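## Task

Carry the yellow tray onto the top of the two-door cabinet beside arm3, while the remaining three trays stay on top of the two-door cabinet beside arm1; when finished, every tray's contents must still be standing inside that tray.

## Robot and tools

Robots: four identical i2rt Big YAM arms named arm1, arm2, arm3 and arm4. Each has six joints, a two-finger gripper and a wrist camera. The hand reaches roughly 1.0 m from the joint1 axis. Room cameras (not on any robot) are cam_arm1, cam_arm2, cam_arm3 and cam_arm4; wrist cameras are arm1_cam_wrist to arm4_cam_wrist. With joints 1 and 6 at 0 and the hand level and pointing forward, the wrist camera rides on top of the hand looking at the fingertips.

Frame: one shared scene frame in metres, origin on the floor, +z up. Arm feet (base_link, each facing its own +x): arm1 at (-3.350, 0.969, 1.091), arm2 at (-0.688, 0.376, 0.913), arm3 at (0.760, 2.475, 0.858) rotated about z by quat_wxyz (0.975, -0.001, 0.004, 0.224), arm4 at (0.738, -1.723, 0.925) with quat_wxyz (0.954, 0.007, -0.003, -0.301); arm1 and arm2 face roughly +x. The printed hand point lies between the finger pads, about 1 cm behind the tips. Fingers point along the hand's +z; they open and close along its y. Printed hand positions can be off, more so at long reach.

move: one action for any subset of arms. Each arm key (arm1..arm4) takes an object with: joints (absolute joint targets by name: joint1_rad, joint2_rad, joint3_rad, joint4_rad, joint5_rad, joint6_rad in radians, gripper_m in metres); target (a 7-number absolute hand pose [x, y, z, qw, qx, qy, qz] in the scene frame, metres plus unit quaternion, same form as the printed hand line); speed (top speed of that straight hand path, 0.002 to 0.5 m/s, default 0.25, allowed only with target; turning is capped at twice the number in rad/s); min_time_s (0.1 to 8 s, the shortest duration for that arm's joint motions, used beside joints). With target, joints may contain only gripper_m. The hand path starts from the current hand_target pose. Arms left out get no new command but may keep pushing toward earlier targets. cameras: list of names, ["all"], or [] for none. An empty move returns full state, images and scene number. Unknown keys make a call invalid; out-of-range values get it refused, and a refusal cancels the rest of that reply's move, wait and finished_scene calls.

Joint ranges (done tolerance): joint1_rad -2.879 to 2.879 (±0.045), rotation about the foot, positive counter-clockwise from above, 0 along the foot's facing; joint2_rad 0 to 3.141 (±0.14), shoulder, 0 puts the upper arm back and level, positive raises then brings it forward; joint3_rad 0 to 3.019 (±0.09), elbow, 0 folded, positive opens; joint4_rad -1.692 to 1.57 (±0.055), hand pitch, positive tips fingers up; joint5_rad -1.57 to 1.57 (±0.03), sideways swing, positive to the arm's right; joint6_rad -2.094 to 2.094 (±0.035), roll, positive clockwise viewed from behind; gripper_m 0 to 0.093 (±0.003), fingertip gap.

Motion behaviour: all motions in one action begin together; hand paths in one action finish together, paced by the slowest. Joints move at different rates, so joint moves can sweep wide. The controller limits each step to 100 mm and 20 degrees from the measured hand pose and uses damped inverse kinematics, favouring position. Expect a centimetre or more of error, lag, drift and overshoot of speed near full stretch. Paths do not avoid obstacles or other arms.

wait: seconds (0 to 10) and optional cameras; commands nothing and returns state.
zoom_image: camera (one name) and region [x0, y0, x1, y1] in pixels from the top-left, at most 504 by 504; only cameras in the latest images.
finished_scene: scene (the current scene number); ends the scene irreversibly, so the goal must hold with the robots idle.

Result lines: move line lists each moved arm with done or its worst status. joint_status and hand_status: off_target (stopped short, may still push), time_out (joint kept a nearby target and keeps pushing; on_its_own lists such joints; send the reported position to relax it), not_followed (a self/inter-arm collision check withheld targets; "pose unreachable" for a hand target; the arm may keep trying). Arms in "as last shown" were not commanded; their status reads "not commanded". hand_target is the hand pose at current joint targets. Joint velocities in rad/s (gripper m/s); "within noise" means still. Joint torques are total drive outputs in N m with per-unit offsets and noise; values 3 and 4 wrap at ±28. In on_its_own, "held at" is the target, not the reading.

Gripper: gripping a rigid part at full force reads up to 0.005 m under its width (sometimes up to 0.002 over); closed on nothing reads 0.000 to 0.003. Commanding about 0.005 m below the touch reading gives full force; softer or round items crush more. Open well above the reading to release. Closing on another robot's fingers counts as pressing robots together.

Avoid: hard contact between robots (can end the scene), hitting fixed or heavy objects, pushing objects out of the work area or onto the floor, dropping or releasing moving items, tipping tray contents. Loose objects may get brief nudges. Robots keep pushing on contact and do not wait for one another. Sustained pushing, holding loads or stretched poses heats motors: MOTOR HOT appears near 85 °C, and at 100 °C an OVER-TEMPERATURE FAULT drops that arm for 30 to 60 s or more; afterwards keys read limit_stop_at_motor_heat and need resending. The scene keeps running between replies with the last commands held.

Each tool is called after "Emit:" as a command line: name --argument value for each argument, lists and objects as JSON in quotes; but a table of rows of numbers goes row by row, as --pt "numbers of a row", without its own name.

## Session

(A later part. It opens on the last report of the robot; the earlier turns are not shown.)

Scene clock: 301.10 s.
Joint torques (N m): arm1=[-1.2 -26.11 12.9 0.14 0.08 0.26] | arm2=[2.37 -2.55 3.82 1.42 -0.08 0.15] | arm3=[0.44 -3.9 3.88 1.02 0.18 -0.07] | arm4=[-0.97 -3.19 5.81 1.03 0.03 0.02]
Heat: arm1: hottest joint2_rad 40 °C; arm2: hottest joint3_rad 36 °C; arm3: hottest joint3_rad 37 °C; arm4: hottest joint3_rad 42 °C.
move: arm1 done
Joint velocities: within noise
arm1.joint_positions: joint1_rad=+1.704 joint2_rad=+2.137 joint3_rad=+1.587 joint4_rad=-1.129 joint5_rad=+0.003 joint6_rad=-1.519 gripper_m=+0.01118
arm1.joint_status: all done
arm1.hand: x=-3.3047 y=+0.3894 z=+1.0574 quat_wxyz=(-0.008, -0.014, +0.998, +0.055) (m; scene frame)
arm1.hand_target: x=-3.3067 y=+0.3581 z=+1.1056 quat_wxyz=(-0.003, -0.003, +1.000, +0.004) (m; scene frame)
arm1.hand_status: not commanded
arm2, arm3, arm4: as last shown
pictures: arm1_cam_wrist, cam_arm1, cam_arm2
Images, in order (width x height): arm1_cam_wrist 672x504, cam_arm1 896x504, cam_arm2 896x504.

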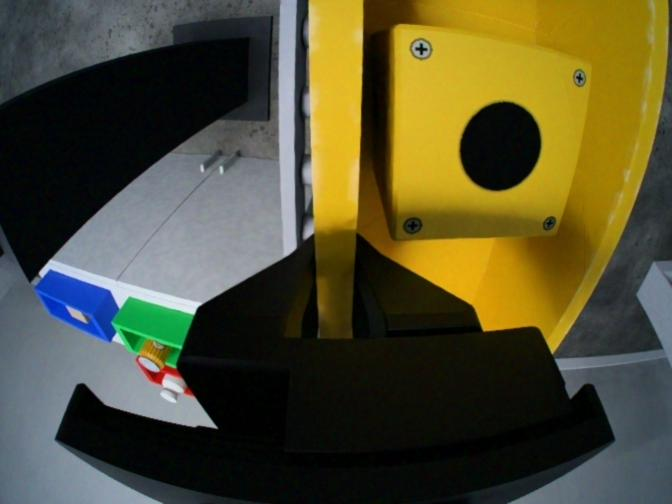

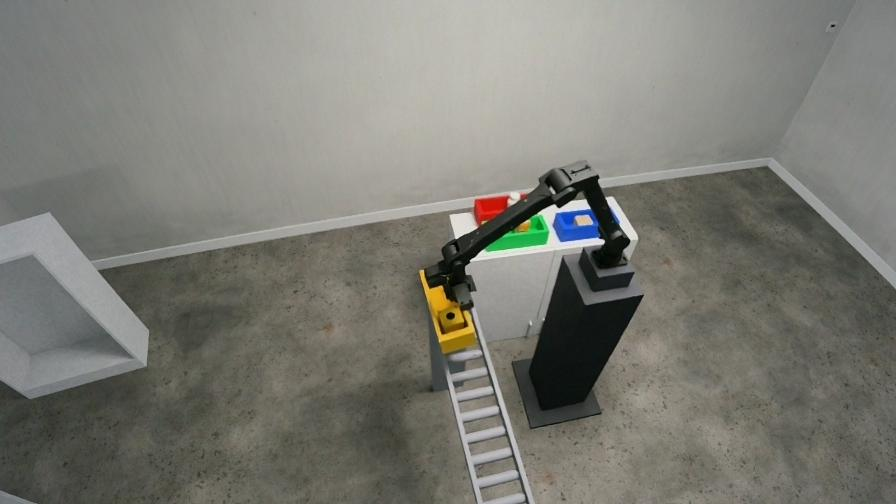

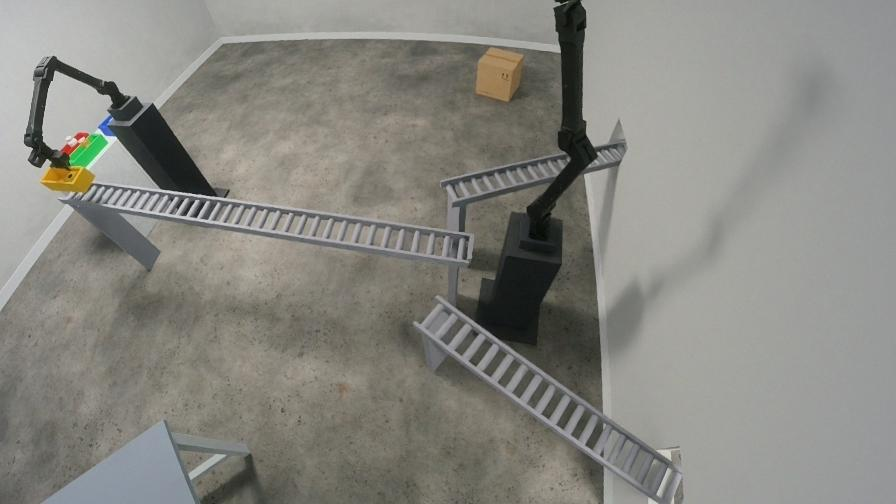

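Emit:
move --arm1 '{"target": [-3.314, 0.425, 0.99, 0, -0.0026, 0.9993, -0.0375], "speed": 0.15}' --cameras '[]'

Emit:
move --arm1 '{"target": [-3.314, 0.409, 0.945, 0, -0.0026, 0.9993, -0.0375], "speed": 0.12}' --cameras '["arm1_cam_wrist", "cam_arm1"]'

Emit:
zoom_image --camera "arm1_cam_wrist" --region '[224, 0, 392, 280]'

Emit:
zoom_image --camera "cam_arm1" --region '[405, 250, 505, 370]'

Scene clock: 335.40 s.
Joint torques (N m): arm1=[-1.08 -23 6.89 1.39 0.02 0.24] | arm2=[1.38 -2.43 3.74 1.03 0.02 0.22] | arm3=[0.5 -3.96 3.85 1.03 0.19 -0.08] | arm4=[-0.91 -2.9 5.81 1.09 0.02 0]
Heat: arm1: hottest joint2_rad 41 °C; arm2: hottest joint3_rad 35 °C; arm3: hottest joint3_rad 36 °C; arm4: hottest joint3_rad 42 °C.
move: arm1 off_target
Joint velocities: within noise
arm1.joint_positions: joint1_rad=+1.702 joint2_rad=+2.124 joint3_rad=+1.242 joint4_rad=-0.688 joint5_rad=+0.003 joint6_rad=-1.519 gripper_m=+0.01118
arm1.joint_status: not commanded
arm1.hand: x=-3.3110 y=+0.4486 z=+0.9646 quat_wxyz=(-0.004, -0.013, +1.000, +0.000) (m; scene frame)
arm1.hand_target: x=-3.3142 y=+0.4257 z=+0.9904 quat_wxyz=(+0.000, -0.003, +0.999, -0.037) (m; scene frame)
arm1.hand_status: off_target (0.035 m and 4.5 deg from the pose sent, 0.077 m and 10.7 deg at the start)
arm2, arm3: as last shown
arm4.joint_positions: joint1_rad=-0.674 joint2_rad=+1.292 joint3_rad=+2.571 joint4_rad=-0.315 joint5_rad=+0.010 joint6_rad=+0.589 gripper_m=+0.09396
arm4.joint_status: not commanded
arm4.hand: x=+0.7914 y=-1.9604 z=+2.0059 quat_wxyz=(-0.896, -0.250, -0.171, +0.325) (m; scene frame)
arm4.hand_target: x=+0.7881 y=-1.9495 z=+2.0133 quat_wxyz=(-0.901, -0.237, -0.160, +0.326) (m; scene frame)
arm4.hand_status: not commanded
pictures: none
No camera images: "cameras" was empty.

Scene clock: 336.47 s.
Joint torques (N m): arm1=[-0.85 -21.71 9.29 1.25 0.08 0.25] | arm2=[1.67 -1.9 3.77 1.2 -0.07 0.24] | arm3=[0.56 -3.84 3.88 1.05 0.18 -0.07] | arm4=[-1.03 -3.31 5.83 1.05 0.02 0.02]
Heat: arm1: hottest joint2_rad 41 °C; arm2: hottest joint3_rad 35 °C; arm3: hottest joint3_rad 35 °C; arm4: hottest joint3_rad 42 °C.
move: arm1 off_target
Joint velocities: within noise
arm1.joint_positions: joint1_rad=+1.698 joint2_rad=+2.214 joint3_rad=+1.265 joint4_rad=-0.627 joint5_rad=+0.001 joint6_rad=-1.522 gripper_m=+0.01118
arm1.joint_status: not commanded
arm1.hand: x=-3.3125 y=+0.4457 z=+0.9246 quat_wxyz=(-0.004, -0.013, +1.000, +0.003) (m; scene frame)
arm1.hand_target: x=-3.3142 y=+0.4106 z=+0.9464 quat_wxyz=(+0.000, -0.003, +0.999, -0.037) (m; scene frame)
arm1.hand_status: off_target (0.042 m and 4.8 deg from the pose sent, 0.044 m and 4.5 deg at the start)
arm2.joint_positions: joint1_rad=-0.654 joint2_rad=+1.301 joint3_rad=+2.596 joint4_rad=-0.310 joint5_rad=-0.005 joint6_rad=-0.012 gripper_m=+0.06013
arm2.joint_status: not commanded
arm2.hand: x=-0.8629 y=+0.5140 z=+2.0022 quat_wxyz=(-0.339, +0.271, -0.092, -0.896) (m; scene frame)
arm2.hand_target: x=-0.8607 y=+0.5089 z=+2.0046 quat_wxyz=(-0.328, +0.265, -0.089, -0.902) (m; scene frame)
arm2.hand_status: not commanded
arm3.joint_positions: joint1_rad=-1.489 joint2_rad=+1.306 joint3_rad=+2.590 joint4_rad=-0.309 joint5_rad=-0.013 joint6_rad=+0.015 gripper_m=+0.06007
arm3.joint_status: not commanded
arm3.hand: x=+0.8901 y=+2.2771 z=+1.9437 quat_wxyz=(-0.834, -0.139, -0.259, +0.467) (m; scene frame)
arm3.hand_target: x=+0.8812 y=+2.2867 z=+1.9485 quat_wxyz=(-0.831, -0.134, -0.249, +0.479) (m; scene frame)
arm3.hand_status: not commanded
arm4: as last shown
pictures: arm1_cam_wrist, cam_arm1
Images, in order (width x height): arm1_cam_wrist 672x504, cam_arm1 896x504.

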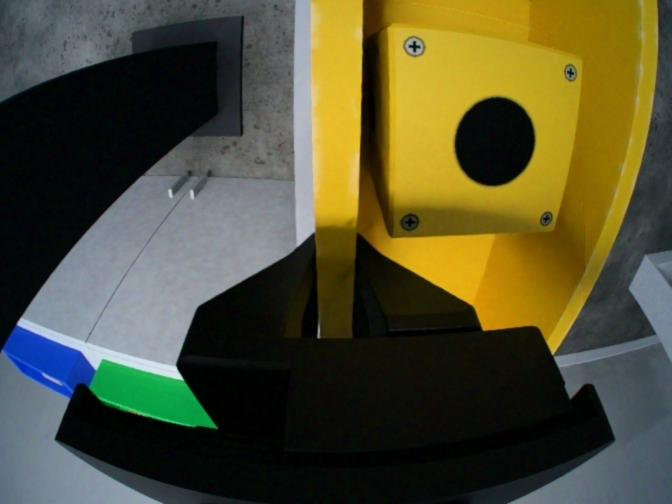

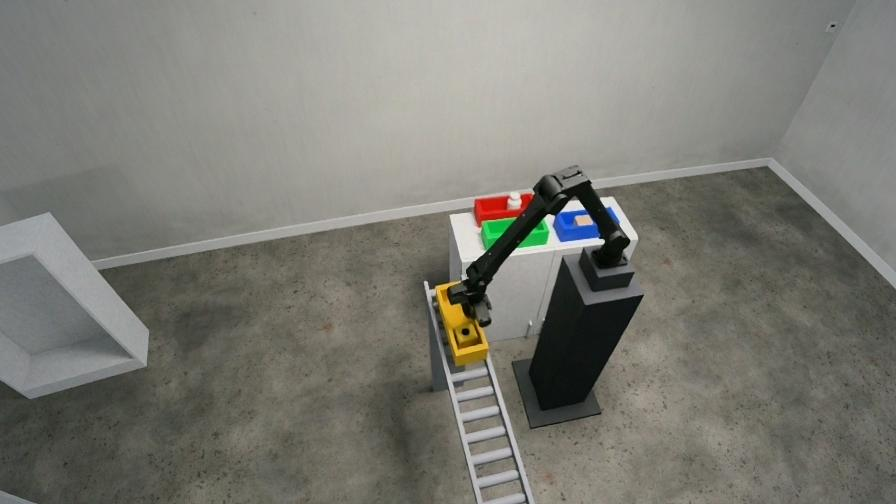

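Scaled by 1.800 from the camera's 672x504 image, which has a finer 960x720 frame.

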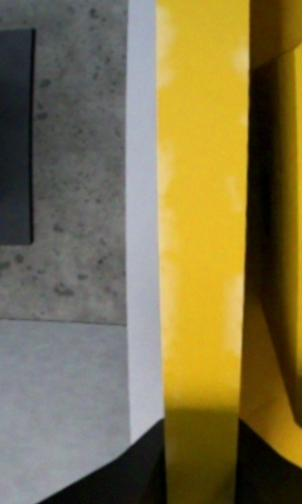

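Scaled by 4.200 from the camera's 896x504 image, which has a finer 1280x720 frame.

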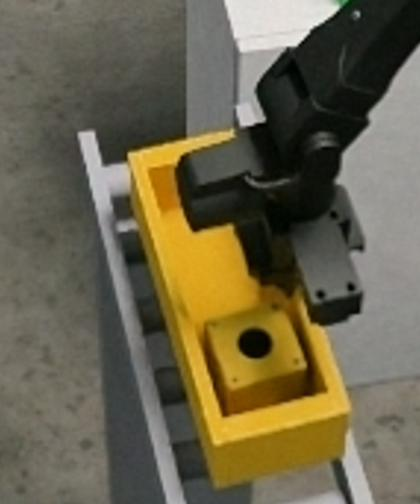

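Emit:
move --arm1 '{"target": [-3.314, 0.403, 0.935, 0, -0.0026, 0.9993, -0.0375], "speed": 0.1}' --cameras '["arm1_cam_wrist", "cam_arm1"]'

Emit:
zoom_image --camera "arm1_cam_wrist" --region '[224, 0, 392, 280]'

Emit:
zoom_image --camera "cam_arm1" --region '[435, 320, 505, 380]'

Scene clock: 360.03 s.
Joint torques (N m): arm1=[-1.03 -22.48 9.26 1.22 0.08 0.25] | arm2=[1.85 -1.96 3.99 1.48 -0.05 0.19] | arm3=[0.5 -3.9 3.88 1.02 0.18 -0.07] | arm4=[-0.91 -3.19 5.76 1.01 0.02 0.03]
Heat: arm1: hottest joint2_rad 43 °C; arm2: hottest joint3_rad 35 °C; arm3: hottest joint3_rad 35 °C; arm4: hottest joint3_rad 42 °C.
move: arm1 off_target
Joint velocities: within noise
arm1.joint_positions: joint1_rad=+1.698 joint2_rad=+2.248 joint3_rad=+1.288 joint4_rad=-0.621 joint5_rad=+0.001 joint6_rad=-1.522 gripper_m=+0.01118
arm1.joint_status: not commanded
arm1.hand: x=-3.3125 y=+0.4422 z=+0.9121 quat_wxyz=(-0.004, -0.012, +1.000, +0.006) (m; scene frame)
arm1.hand_target: x=-3.3144 y=+0.4046 z=+0.9366 quat_wxyz=(+0.000, -0.003, +0.999, -0.038) (m; scene frame)
arm1.hand_status: off_target (0.045 m and 5.2 deg from the pose sent, 0.044 m and 4.8 deg at the start)
arm2, arm3, arm4: as last shown
pictures: arm1_cam_wrist, cam_arm1
Images, in order (width x height): arm1_cam_wrist 672x504, cam_arm1 896x504.

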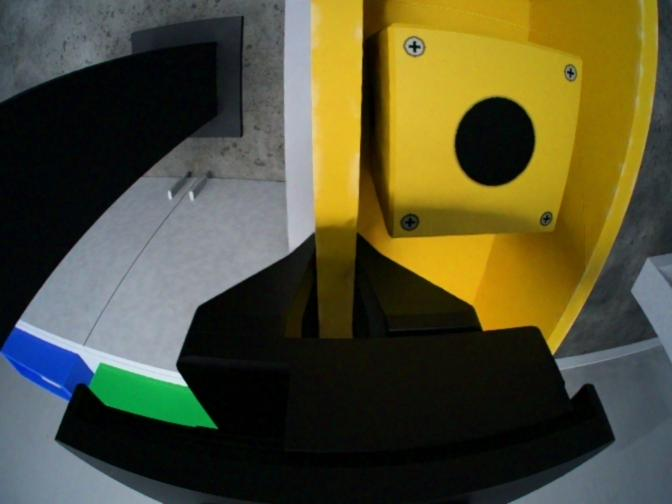

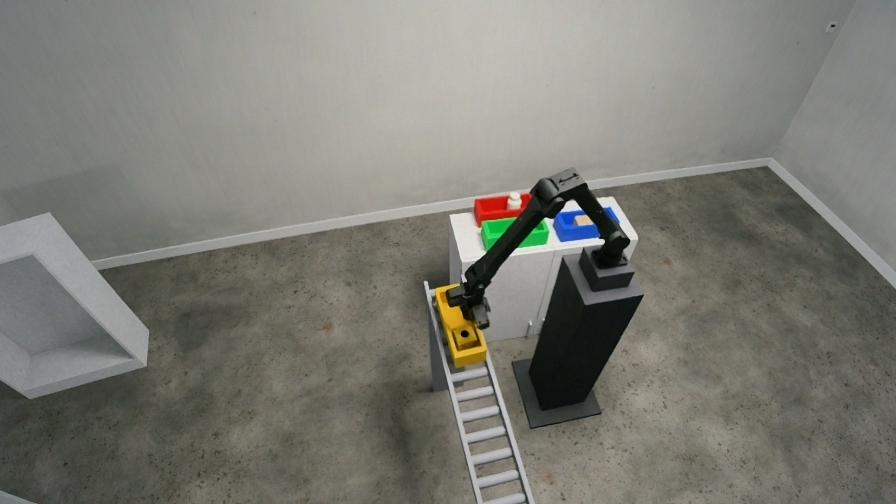

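Scaled by 1.800 from the camera's 672x504 image, which has a finer 960x720 frame.

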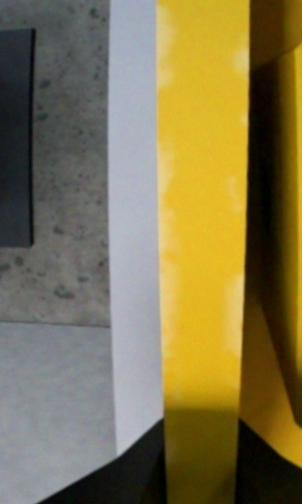

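Scaled by 7.200 from the camera's 896x504 image, which has a finer 1280x720 frame.

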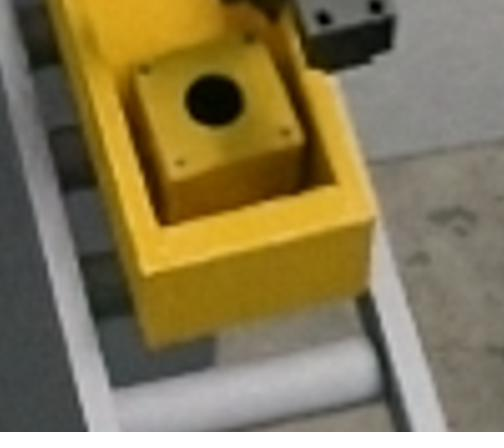

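Emit:
move --arm1 '{"target": [-3.314, 0.393, 0.935, 0, -0.0026, 0.9993, -0.0375], "speed": 0.1}' --cameras '["arm1_cam_wrist", "cam_arm1"]'

Emit:
zoom_image --camera "arm1_cam_wrist" --region '[224, 0, 392, 280]'

Emit:
zoom_image --camera "cam_arm1" --region '[435, 320, 505, 380]'

Scene clock: 379.97 s.
Joint torques (N m): arm1=[-0.91 -22.83 9.69 0.54 0.09 0.25] | arm2=[2.08 -2.67 3.77 1.03 -0.06 0.21] | arm3=[0.5 -3.9 3.86 1.01 0.19 -0.07] | arm4=[-1.32 -3.43 5.81 1.03 0.03 0.02]
Heat: arm1: hottest joint2_rad 40 °C; arm2: hottest joint3_rad 35 °C; arm3: hottest joint3_rad 34 °C; arm4: hottest joint3_rad 42 °C.
move: arm1 off_target
Joint velocities: within noise
arm1.joint_positions: joint1_rad=+1.698 joint2_rad=+2.264 joint3_rad=+1.321 joint4_rad=-0.621 joint5_rad=+0.001 joint6_rad=-1.521 gripper_m=+0.01118
arm1.joint_status: not commanded
arm1.hand: x=-3.3114 y=+0.4280 z=+0.9118 quat_wxyz=(-0.003, -0.012, +1.000, -0.003) (m; scene frame)
arm1.hand_target: x=-3.3143 y=+0.3943 z=+0.9363 quat_wxyz=(+0.000, -0.003, +0.999, -0.038) (m; scene frame)
arm1.hand_status: off_target (0.042 m and 4.1 deg from the pose sent, 0.054 m and 5.2 deg at the start)
arm2, arm3, arm4: as last shown
pictures: arm1_cam_wrist, cam_arm1
Images, in order (width x height): arm1_cam_wrist 672x504, cam_arm1 896x504.

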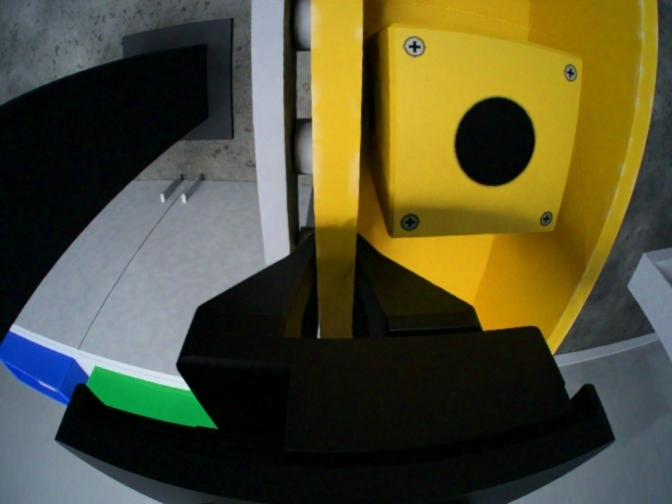

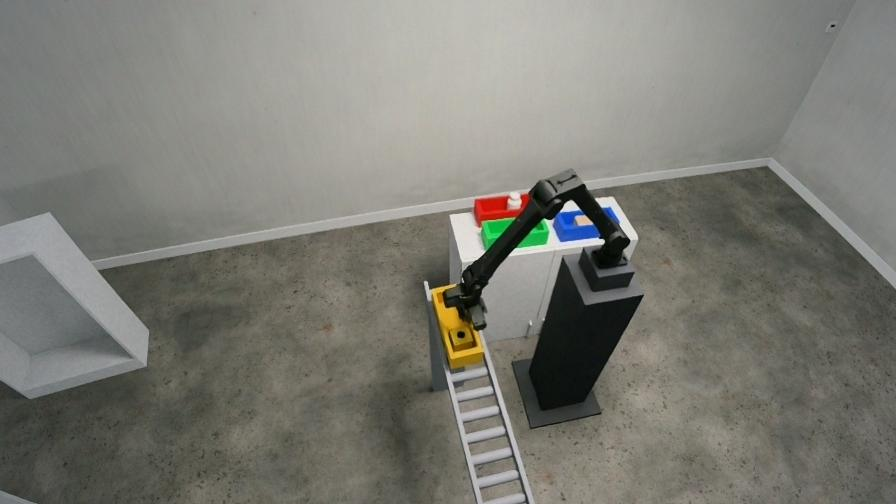

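Scaled by 1.800 from the camera's 672x504 image, which has a finer 960x720 frame.

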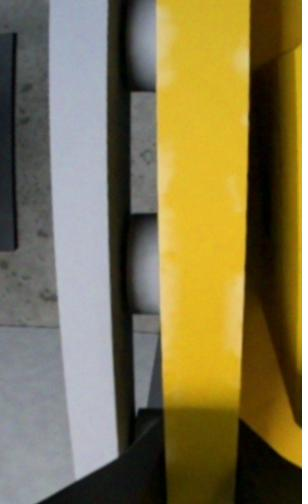

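Scaled by 7.200 from the camera's 896x504 image, which has a finer 1280x720 frame.

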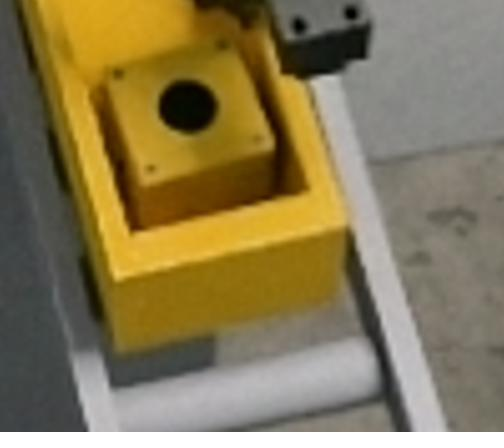

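Emit:
move --arm1 '{"target": [-3.314, 0.422, 0.95, 0, -0.0026, 0.9993, -0.0375], "speed": 0.1}' --cameras '["arm1_cam_wrist", "cam_arm1"]'

Emit:
zoom_image --camera "arm1_cam_wrist" --region '[224, 0, 392, 280]'

Emit:
zoom_image --camera "cam_arm1" --region '[435, 320, 505, 380]'

Scene clock: 395.67 s.
Joint torques (N m): arm1=[-0.73 -24.41 5.76 1.09 0.08 0.18] | arm2=[1.79 -3.08 3.84 1.14 -0.04 0.18] | arm3=[0.5 -3.96 3.89 1.02 0.19 -0.07] | arm4=[-1.03 -2.96 5.79 1.05 0 0.04]
Heat: arm1: hottest joint2_rad 40 °C; arm2: hottest joint3_rad 35 °C; arm3: hottest joint3_rad 34 °C; arm4: hottest joint3_rad 42 °C.
move: arm1 off_target
Joint velocities: within noise
arm1.joint_positions: joint1_rad=+1.698 joint2_rad=+2.222 joint3_rad=+1.259 joint4_rad=-0.606 joint5_rad=+0.001 joint6_rad=-1.510 gripper_m=+0.01118
arm1.joint_status: not commanded
arm1.hand: x=-3.3127 y=+0.4461 z=+0.9194 quat_wxyz=(-0.003, -0.006, +1.000, +0.000) (m; scene frame)
arm1.hand_target: x=-3.3142 y=+0.4228 z=+0.9497 quat_wxyz=(+0.000, -0.003, +0.999, -0.037) (m; scene frame)
arm1.hand_status: off_target (0.039 m and 4.3 deg from the pose sent, 0.039 m and 4.1 deg at the start)
arm2, arm3, arm4: as last shown
pictures: arm1_cam_wrist, cam_arm1
Images, in order (width x height): arm1_cam_wrist 672x504, cam_arm1 896x504.

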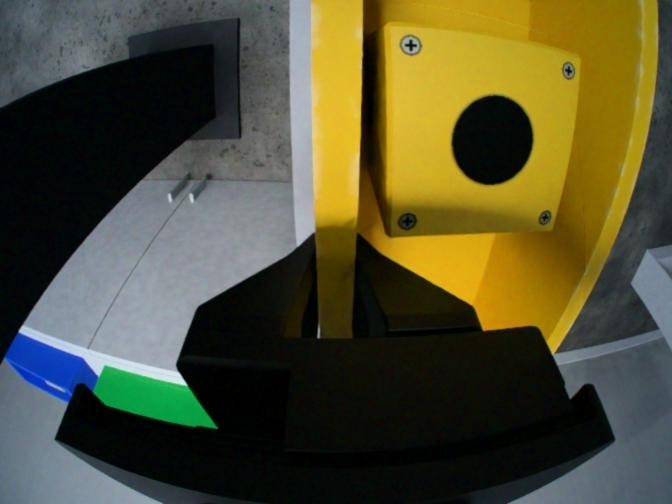

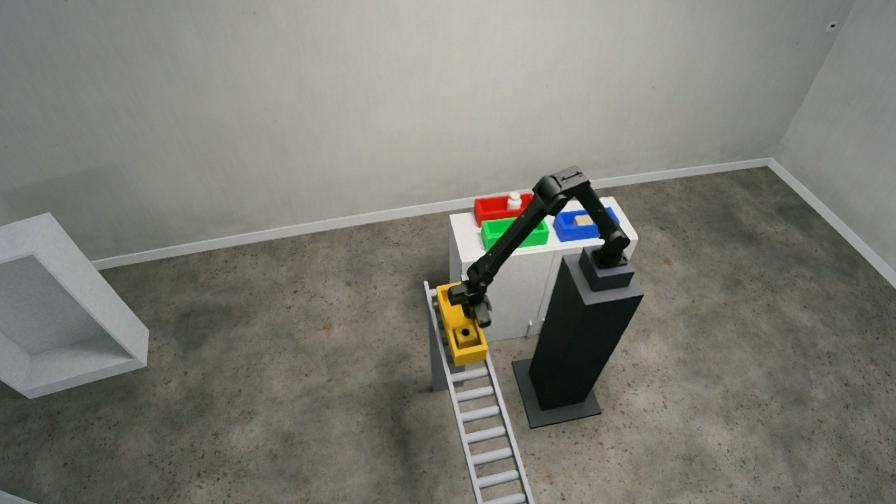

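Scaled by 1.800 from the camera's 672x504 image, which has a finer 960x720 frame.

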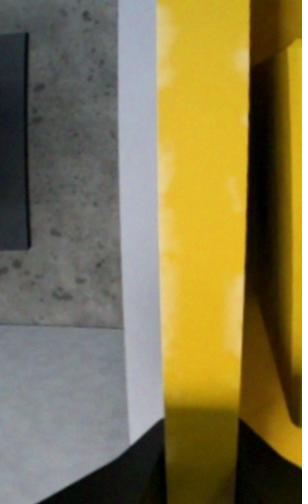

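Scaled by 7.200 from the camera's 896x504 image, which has a finer 1280x720 frame.

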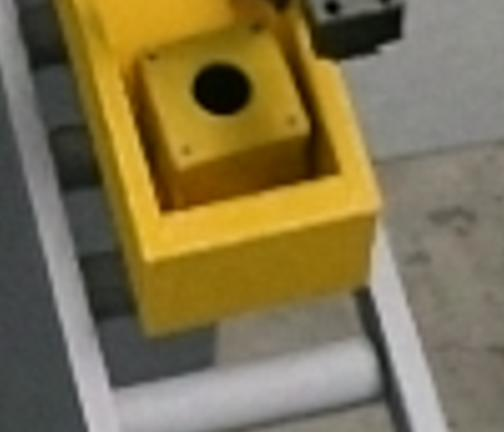

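Emit:
move --arm1 '{"target": [-3.314, 0.419, 0.9, 0, -0.0026, 0.9993, -0.0375], "speed": 0.08}' --cameras '["arm1_cam_wrist", "cam_arm1", "cam_arm2"]'

Emit:
zoom_image --camera "arm1_cam_wrist" --region '[224, 0, 392, 280]'

Emit:
zoom_image --camera "cam_arm1" --region '[435, 320, 505, 380]'

Emit:
zoom_image --camera "cam_arm2" --region '[45, 160, 135, 220]'

Scene clock: 435.33 s.
Joint torques (N m): arm1=[-0.62 -19.02 8.01 2.04 0.08 0.17] | arm2=[1.2 -2.2 3.74 1.36 0.05 0.19] | arm3=[0.44 -3.9 3.86 1.01 0.19 -0.07] | arm4=[-0.85 -3.08 5.7 1.02 0.05 0.01]
Heat: arm1: hottest joint2_rad 40 °C; arm2: hottest joint3_rad 34 °C; arm3: hottest joint3_rad 34 °C; arm4: hottest joint3_rad 42 °C.
move: arm1 off_target
Joint velocities: within noise
arm1.joint_positions: joint1_rad=+1.698 joint2_rad=+2.254 joint3_rad=+1.260 joint4_rad=-0.547 joint5_rad=+0.001 joint6_rad=-1.510 gripper_m=+0.01118
arm1.joint_status: not commanded
arm1.hand: x=-3.3124 y=+0.4409 z=+0.9037 quat_wxyz=(-0.002, -0.006, +1.000, -0.014) (m; scene frame)
arm1.hand_target: x=-3.3141 y=+0.4198 z=+0.9008 quat_wxyz=(+0.000, -0.003, +0.999, -0.037) (m; scene frame)
arm1.hand_status: off_target (0.022 m and 2.7 deg from the pose sent, 0.033 m and 4.3 deg at the start)
arm2, arm3, arm4: as last shown
pictures: arm1_cam_wrist, cam_arm1, cam_arm2
Images, in order (width x height): arm1_cam_wrist 672x504, cam_arm1 896x504, cam_arm2 896x504.

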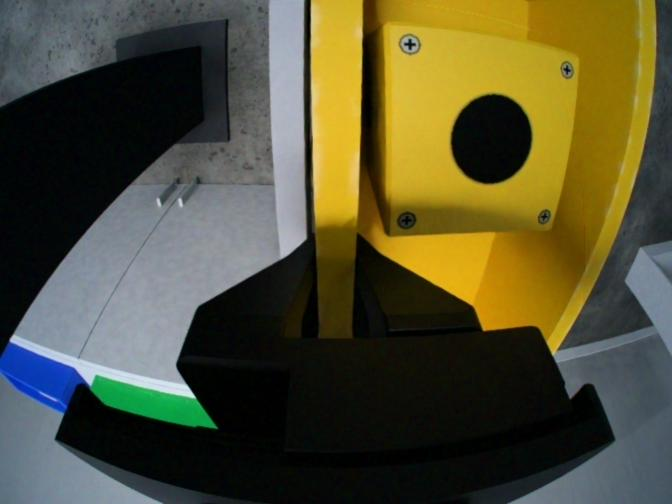

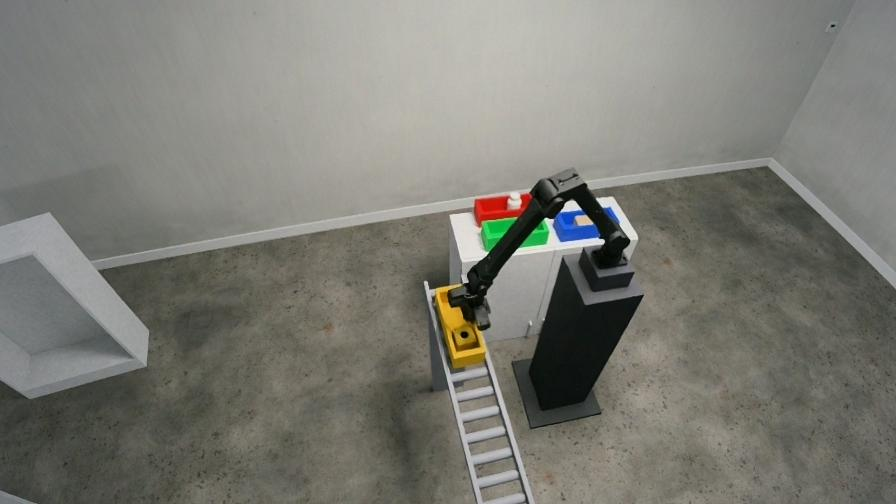

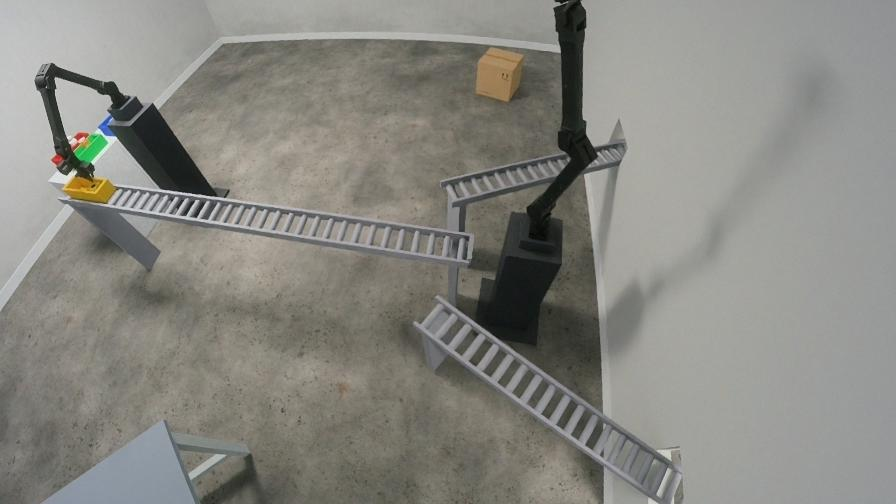

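Scaled by 1.800 from the camera's 672x504 image, which has a finer 960x720 frame.

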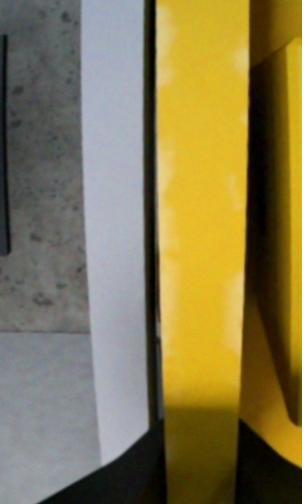

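Scaled by 7.200 from the camera's 896x504 image, which has a finer 1280x720 frame.

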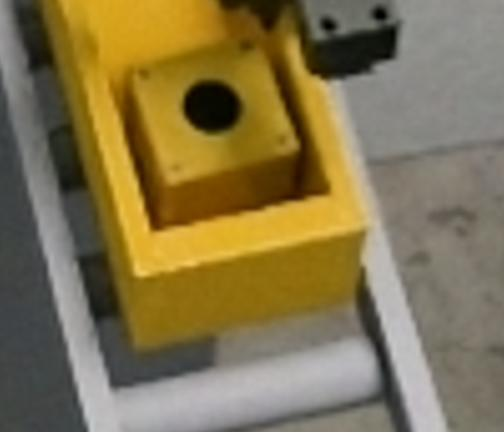

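Scaled by 5.600 from the camera's 896x504 image, which has a finer 1280x720 frame.

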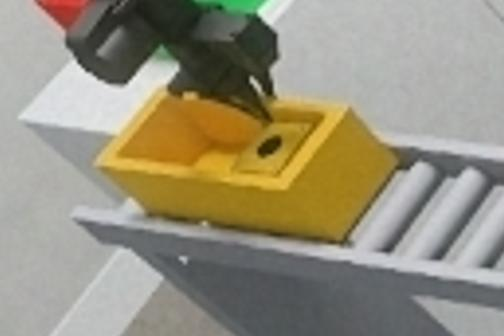

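Emit:
move --arm1 '{"target": [-3.314, 0.421, 0.885, 0, -0.0026, 0.9993, -0.0375], "speed": 0.06}' --cameras '[]'

Emit:
move --arm1 '{"target": [-3.314, 0.44, 1.1, 0, -0.0026, 0.9998, -0.018], "speed": 0.2, "joints": {"gripper_m": 0.05}}' --cameras '["arm1_cam_wrist", "cam_arm1", "cam_arm2"]'

Scene clock: 456.87 s.
Joint torques (N m): arm1=[-0.79 -16.85 7.92 2.71 0.09 0.17] | arm2=[2.49 -2.73 3.82 1.25 -0.06 0.17] | arm3=[0.44 -3.96 3.85 1.03 0.18 -0.06] | arm4=[-0.91 -3.43 5.81 0.99 0.04 0.01]
Heat: arm1: hottest joint2_rad 39 °C; arm2: hottest joint3_rad 34 °C; arm3: hottest joint3_rad 34 °C; arm4: hottest joint3_rad 42 °C.
move: arm1 off_target
Joint velocities: within noise
arm1.joint_positions: joint1_rad=+1.698 joint2_rad=+2.255 joint3_rad=+1.260 joint4_rad=-0.536 joint5_rad=+0.001 joint6_rad=-1.510 gripper_m=+0.01118
arm1.joint_status: not commanded
arm1.hand: x=-3.3123 y=+0.4384 z=+0.9032 quat_wxyz=(-0.002, -0.006, +1.000, -0.019) (m; scene frame)
arm1.hand_target: x=-3.3141 y=+0.4224 z=+0.8862 quat_wxyz=(+0.000, -0.003, +0.999, -0.037) (m; scene frame)
arm1.hand_status: off_target (0.025 m and 2.1 deg from the pose sent, 0.027 m and 2.7 deg at the start)
arm2, arm3, arm4: as last shown
pictures: none
No camera images: "cameras" was empty.

Scene clock: 458.73 s.
Joint torques (N m): arm1=[-0.73 -18.67 10.51 0.29 0.06 0.15] | arm2=[1.03 -2.32 3.82 1.17 -0.07 0.23] | arm3=[0.56 -3.96 3.86 1.02 0.18 -0.06] | arm4=[-0.97 -3.08 5.81 0.95 0 0.02]
Heat: arm1: hottest joint2_rad 39 °C; arm2: hottest joint3_rad 34 °C; arm3: hottest joint3_rad 34 °C; arm4: hottest joint3_rad 42 °C.
move: arm1 off_target
Joint velocities: within noise
arm1.joint_positions: joint1_rad=+1.698 joint2_rad=+1.885 joint3_rad=+1.257 joint4_rad=-0.933 joint5_rad=-0.001 joint6_rad=-1.510 gripper_m=+0.04991
arm1.joint_status: all done
arm1.hand: x=-3.3121 y=+0.4551 z=+1.0876 quat_wxyz=(-0.002, -0.006, +1.000, -0.004) (m; scene frame)
arm1.hand_target: x=-3.3141 y=+0.4404 z=+1.1003 quat_wxyz=(+0.000, -0.003, +1.000, -0.018) (m; scene frame)
arm1.hand_status: off_target (0.020 m and 1.7 deg from the pose sent, 0.197 m and 0.5 deg at the start)
arm2, arm3, arm4: as last shown
pictures: arm1_cam_wrist, cam_arm1, cam_arm2
Images, in order (width x height): arm1_cam_wrist 672x504, cam_arm1 896x504, cam_arm2 896x504.

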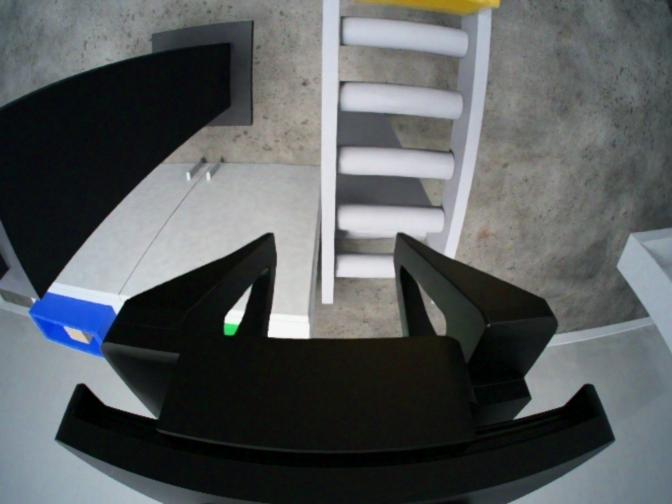

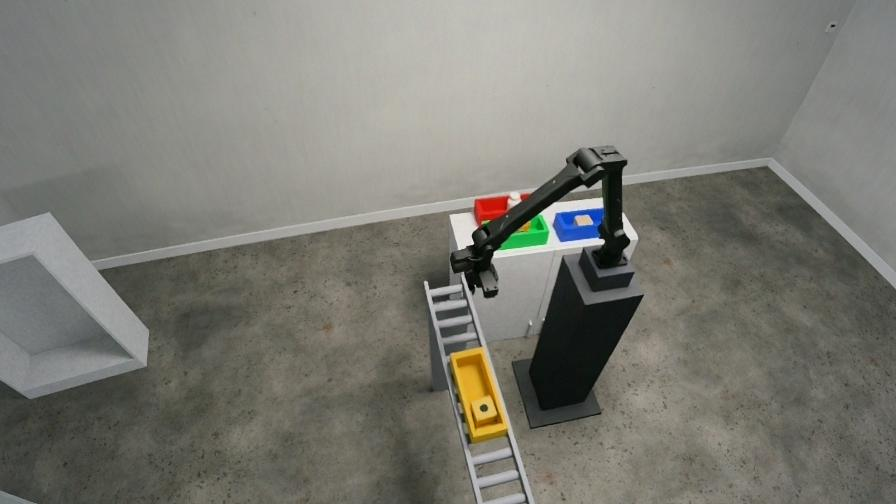

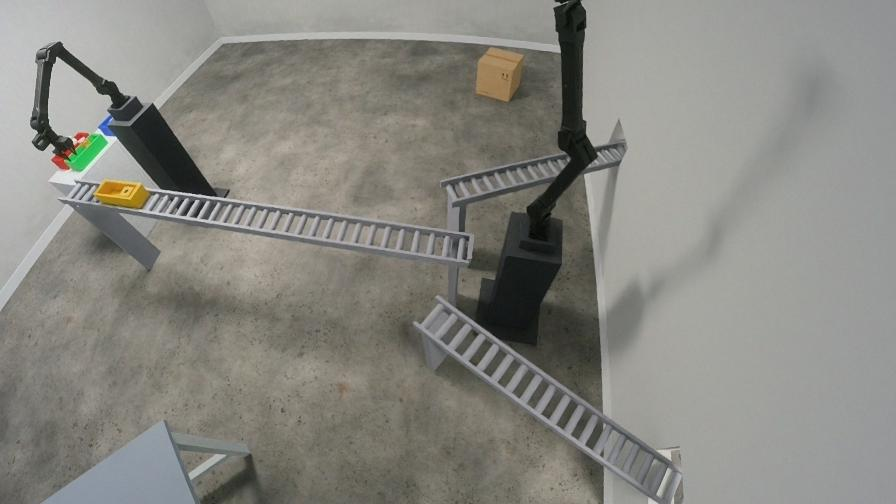

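Emit:
move --arm1 '{"joints": {"joint2_rad": 1.3, "joint3_rad": 2.6, "joint4_rad": -0.3}, "min_time_s": 2.5}' --arm2 '{"target": [-1.191, 0.322, 0.9, 0, 1, 0, 0], "joints": {"gripper_m": 0.055}}' --cameras '["arm2_cam_wrist", "cam_arm2", "cam_arm1"]'

Emit:
zoom_image --camera "arm2_cam_wrist" --region '[200, 0, 536, 252]'

Emit:
zoom_image --camera "cam_arm1" --region '[440, 160, 680, 300]'

Scene clock: 481.57 s.
Joint torques (N m): arm1=[-0.67 -4.07 3.17 1.46 0.22 0.21] | arm2=[0.26 -15.15 9.37 -0.12 -0.04 -0.06] | arm3=[0.44 -3.9 3.86 1.02 0.19 -0.07] | arm4=[-1.14 -3.02 5.86 1.06 0.03 0.03]
Heat: arm1: hottest joint2_rad 38 °C; arm2: hottest joint3_rad 35 °C; arm3: hottest joint3_rad 33 °C; arm4: hottest joint3_rad 42 °C.
move: arm1 done; arm2 off_target
Joint velocities: within noise
arm1.joint_positions: joint1_rad=+1.698 joint2_rad=+1.306 joint3_rad=+2.596 joint4_rad=-0.305 joint5_rad=-0.001 joint6_rad=-1.510 gripper_m=+0.04991
arm1.joint_status: all done
arm1.hand: x=-3.3262 y=+0.7360 z=+2.1783 quat_wxyz=(+0.064, -0.005, +0.290, -0.955) (m; scene frame)
arm1.hand_target: x=-3.3280 y=+0.7448 z=+2.1811 quat_wxyz=(+0.061, -0.005, +0.283, -0.957) (m; scene frame)
arm1.hand_status: not commanded
arm2.joint_positions: joint1_rad=+0.170 joint2_rad=+1.879 joint3_rad=+1.185 joint4_rad=-0.897 joint5_rad=-0.005 joint6_rad=+0.113 gripper_m=+0.05513
arm2.joint_status: all done
arm2.hand: x=-1.1753 y=+0.3198 z=+0.8908 quat_wxyz=(-0.003, +1.000, +0.001, +0.011) (m; scene frame)
arm2.hand_target: x=-1.1905 y=+0.3221 z=+0.9002 quat_wxyz=(+0.000, +1.000, +0.000, +0.000) (m; scene frame)
arm2.hand_status: off_target (0.018 m and 1.3 deg from the pose sent, 1.166 m and 148.5 deg at the start)
arm3: as last shown
arm4.joint_positions: joint1_rad=-0.674 joint2_rad=+1.292 joint3_rad=+2.571 joint4_rad=-0.315 joint5_rad=+0.010 joint6_rad=+0.589 gripper_m=+0.09396
arm4.joint_status: not commanded
arm4.hand: x=+0.7914 y=-1.9604 z=+2.0059 quat_wxyz=(-0.896, -0.250, -0.171, +0.325) (m; scene frame)
arm4.hand_target: x=+0.7881 y=-1.9495 z=+2.0133 quat_wxyz=(-0.901, -0.237, -0.160, +0.326) (m; scene frame)
arm4.hand_status: not commanded
pictures: arm2_cam_wrist, cam_arm1, cam_arm2
Images, in order (width x height): arm2_cam_wrist 672x504, cam_arm1 896x504, cam_arm2 896x504.

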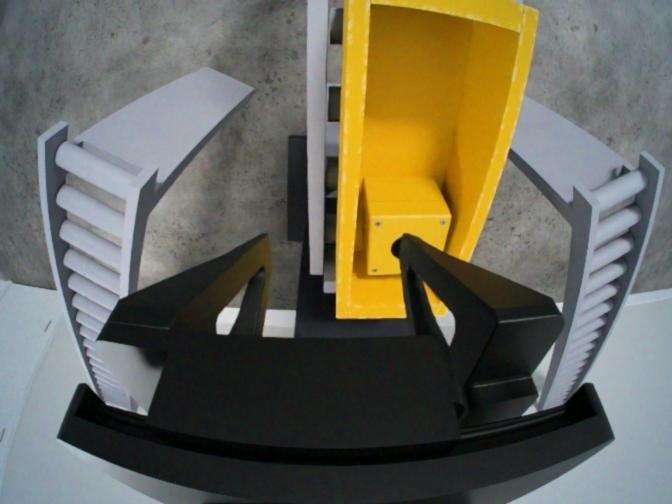

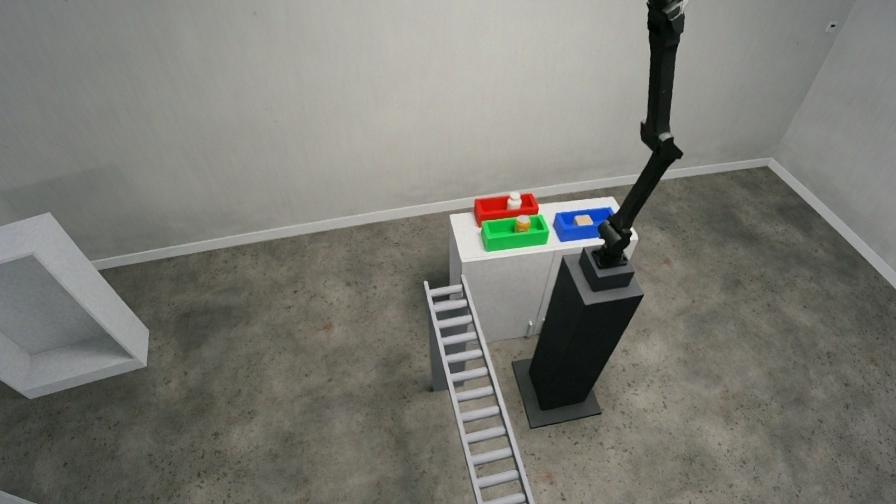

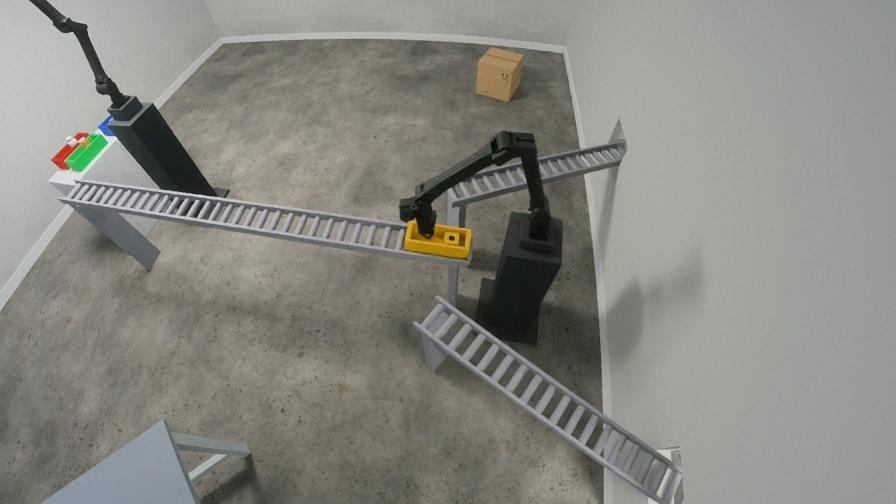

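Scaled by 1.500 from the camera's 672x504 image, which has a finer 960x720 frame.

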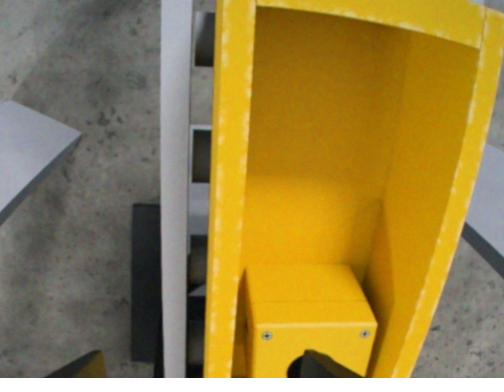

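Scaled by 2.100 from the camera's 896x504 image, which has a finer 1280x720 frame.

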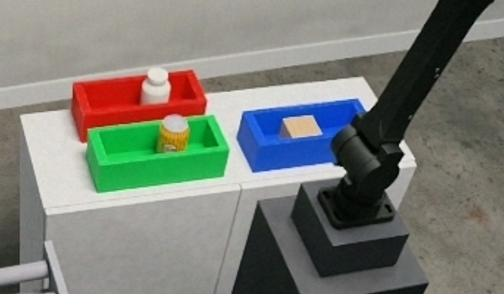

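Emit:
move --arm2 '{"target": [-1.181, 0.334, 0.8, 0, 0.9999, -0.014, 0], "speed": 0.15}' --cameras '["arm2_cam_wrist", "cam_arm2"]'

Emit:
zoom_image --camera "arm2_cam_wrist" --region '[224, 60, 476, 312]'

Scene clock: 517.03 s.
Joint torques (N m): arm1=[-0.62 -4.25 3.25 1.37 0.22 0.22] | arm2=[0.26 -16.56 6.04 0.7 -0.08 0.06] | arm3=[0.38 -3.96 3.86 1.01 0.19 -0.07] | arm4=[-1.03 -3.14 5.78 1.07 0.04 0.01]
Heat: arm1: hottest joint2_rad 36 °C; arm2: hottest joint3_rad 39 °C; arm3: hottest joint3_rad 33 °C; arm4: hottest joint3_rad 42 °C.
move: arm2 done
Joint velocities: within noise
arm1, arm4: as last shown
arm2.joint_positions: joint1_rad=+0.149 joint2_rad=+2.043 joint3_rad=+1.144 joint4_rad=-0.682 joint5_rad=-0.005 joint6_rad=+0.113 gripper_m=+0.05513
arm2.joint_status: not commanded
arm2.hand: x=-1.1760 y=+0.3306 z=+0.8024 quat_wxyz=(-0.002, +1.000, -0.010, +0.006) (m; scene frame)
arm2.hand_target: x=-1.1809 y=+0.3340 z=+0.8001 quat_wxyz=(+0.000, +1.000, -0.014, +0.000) (m; scene frame)
arm2.hand_status: done (0.007 m and 0.9 deg from the pose sent, 0.092 m and 2.1 deg at the start)
arm3.joint_positions: joint1_rad=-1.489 joint2_rad=+1.306 joint3_rad=+2.590 joint4_rad=-0.309 joint5_rad=-0.013 joint6_rad=+0.015 gripper_m=+0.06007
arm3.joint_status: not commanded
arm3.hand: x=+0.8901 y=+2.2771 z=+1.9437 quat_wxyz=(-0.834, -0.139, -0.259, +0.467) (m; scene frame)
arm3.hand_target: x=+0.8812 y=+2.2867 z=+1.9485 quat_wxyz=(-0.831, -0.134, -0.249, +0.479) (m; scene frame)
arm3.hand_status: not commanded
pictures: arm2_cam_wrist, cam_arm2
Images, in order (width x height): arm2_cam_wrist 672x504, cam_arm2 896x504.

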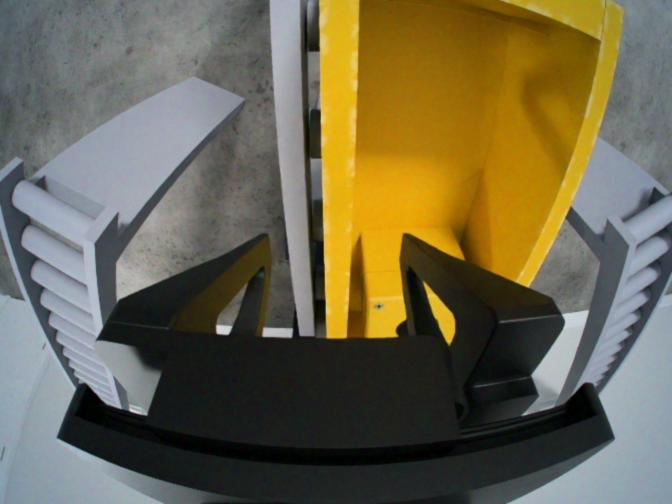

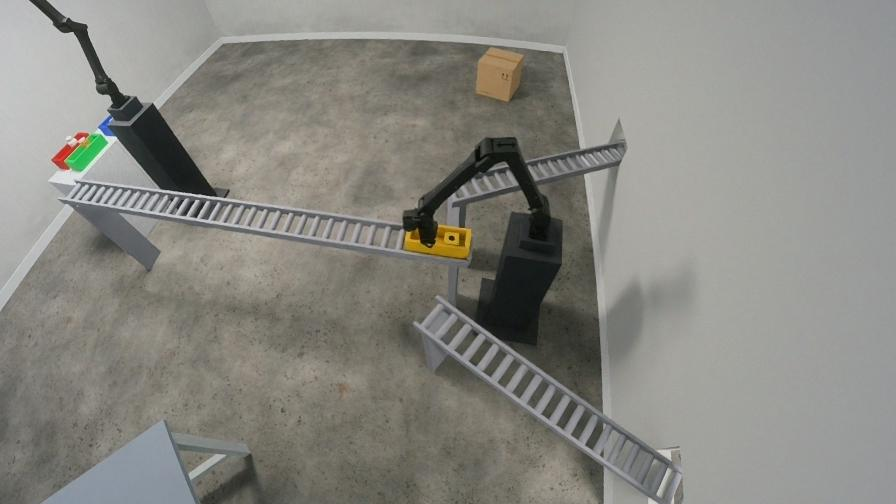

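Scaled by 2.000 from the camera's 672x504 image, which has a finer 960x720 frame.

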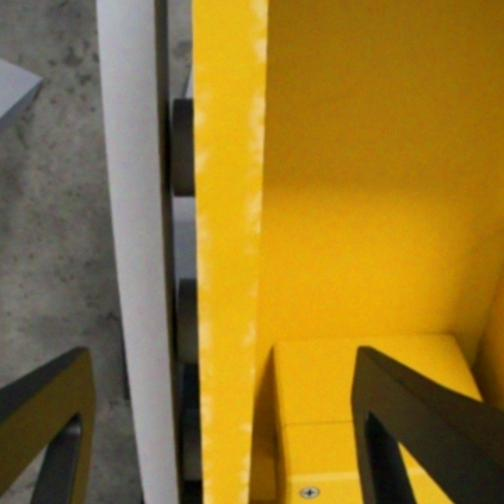

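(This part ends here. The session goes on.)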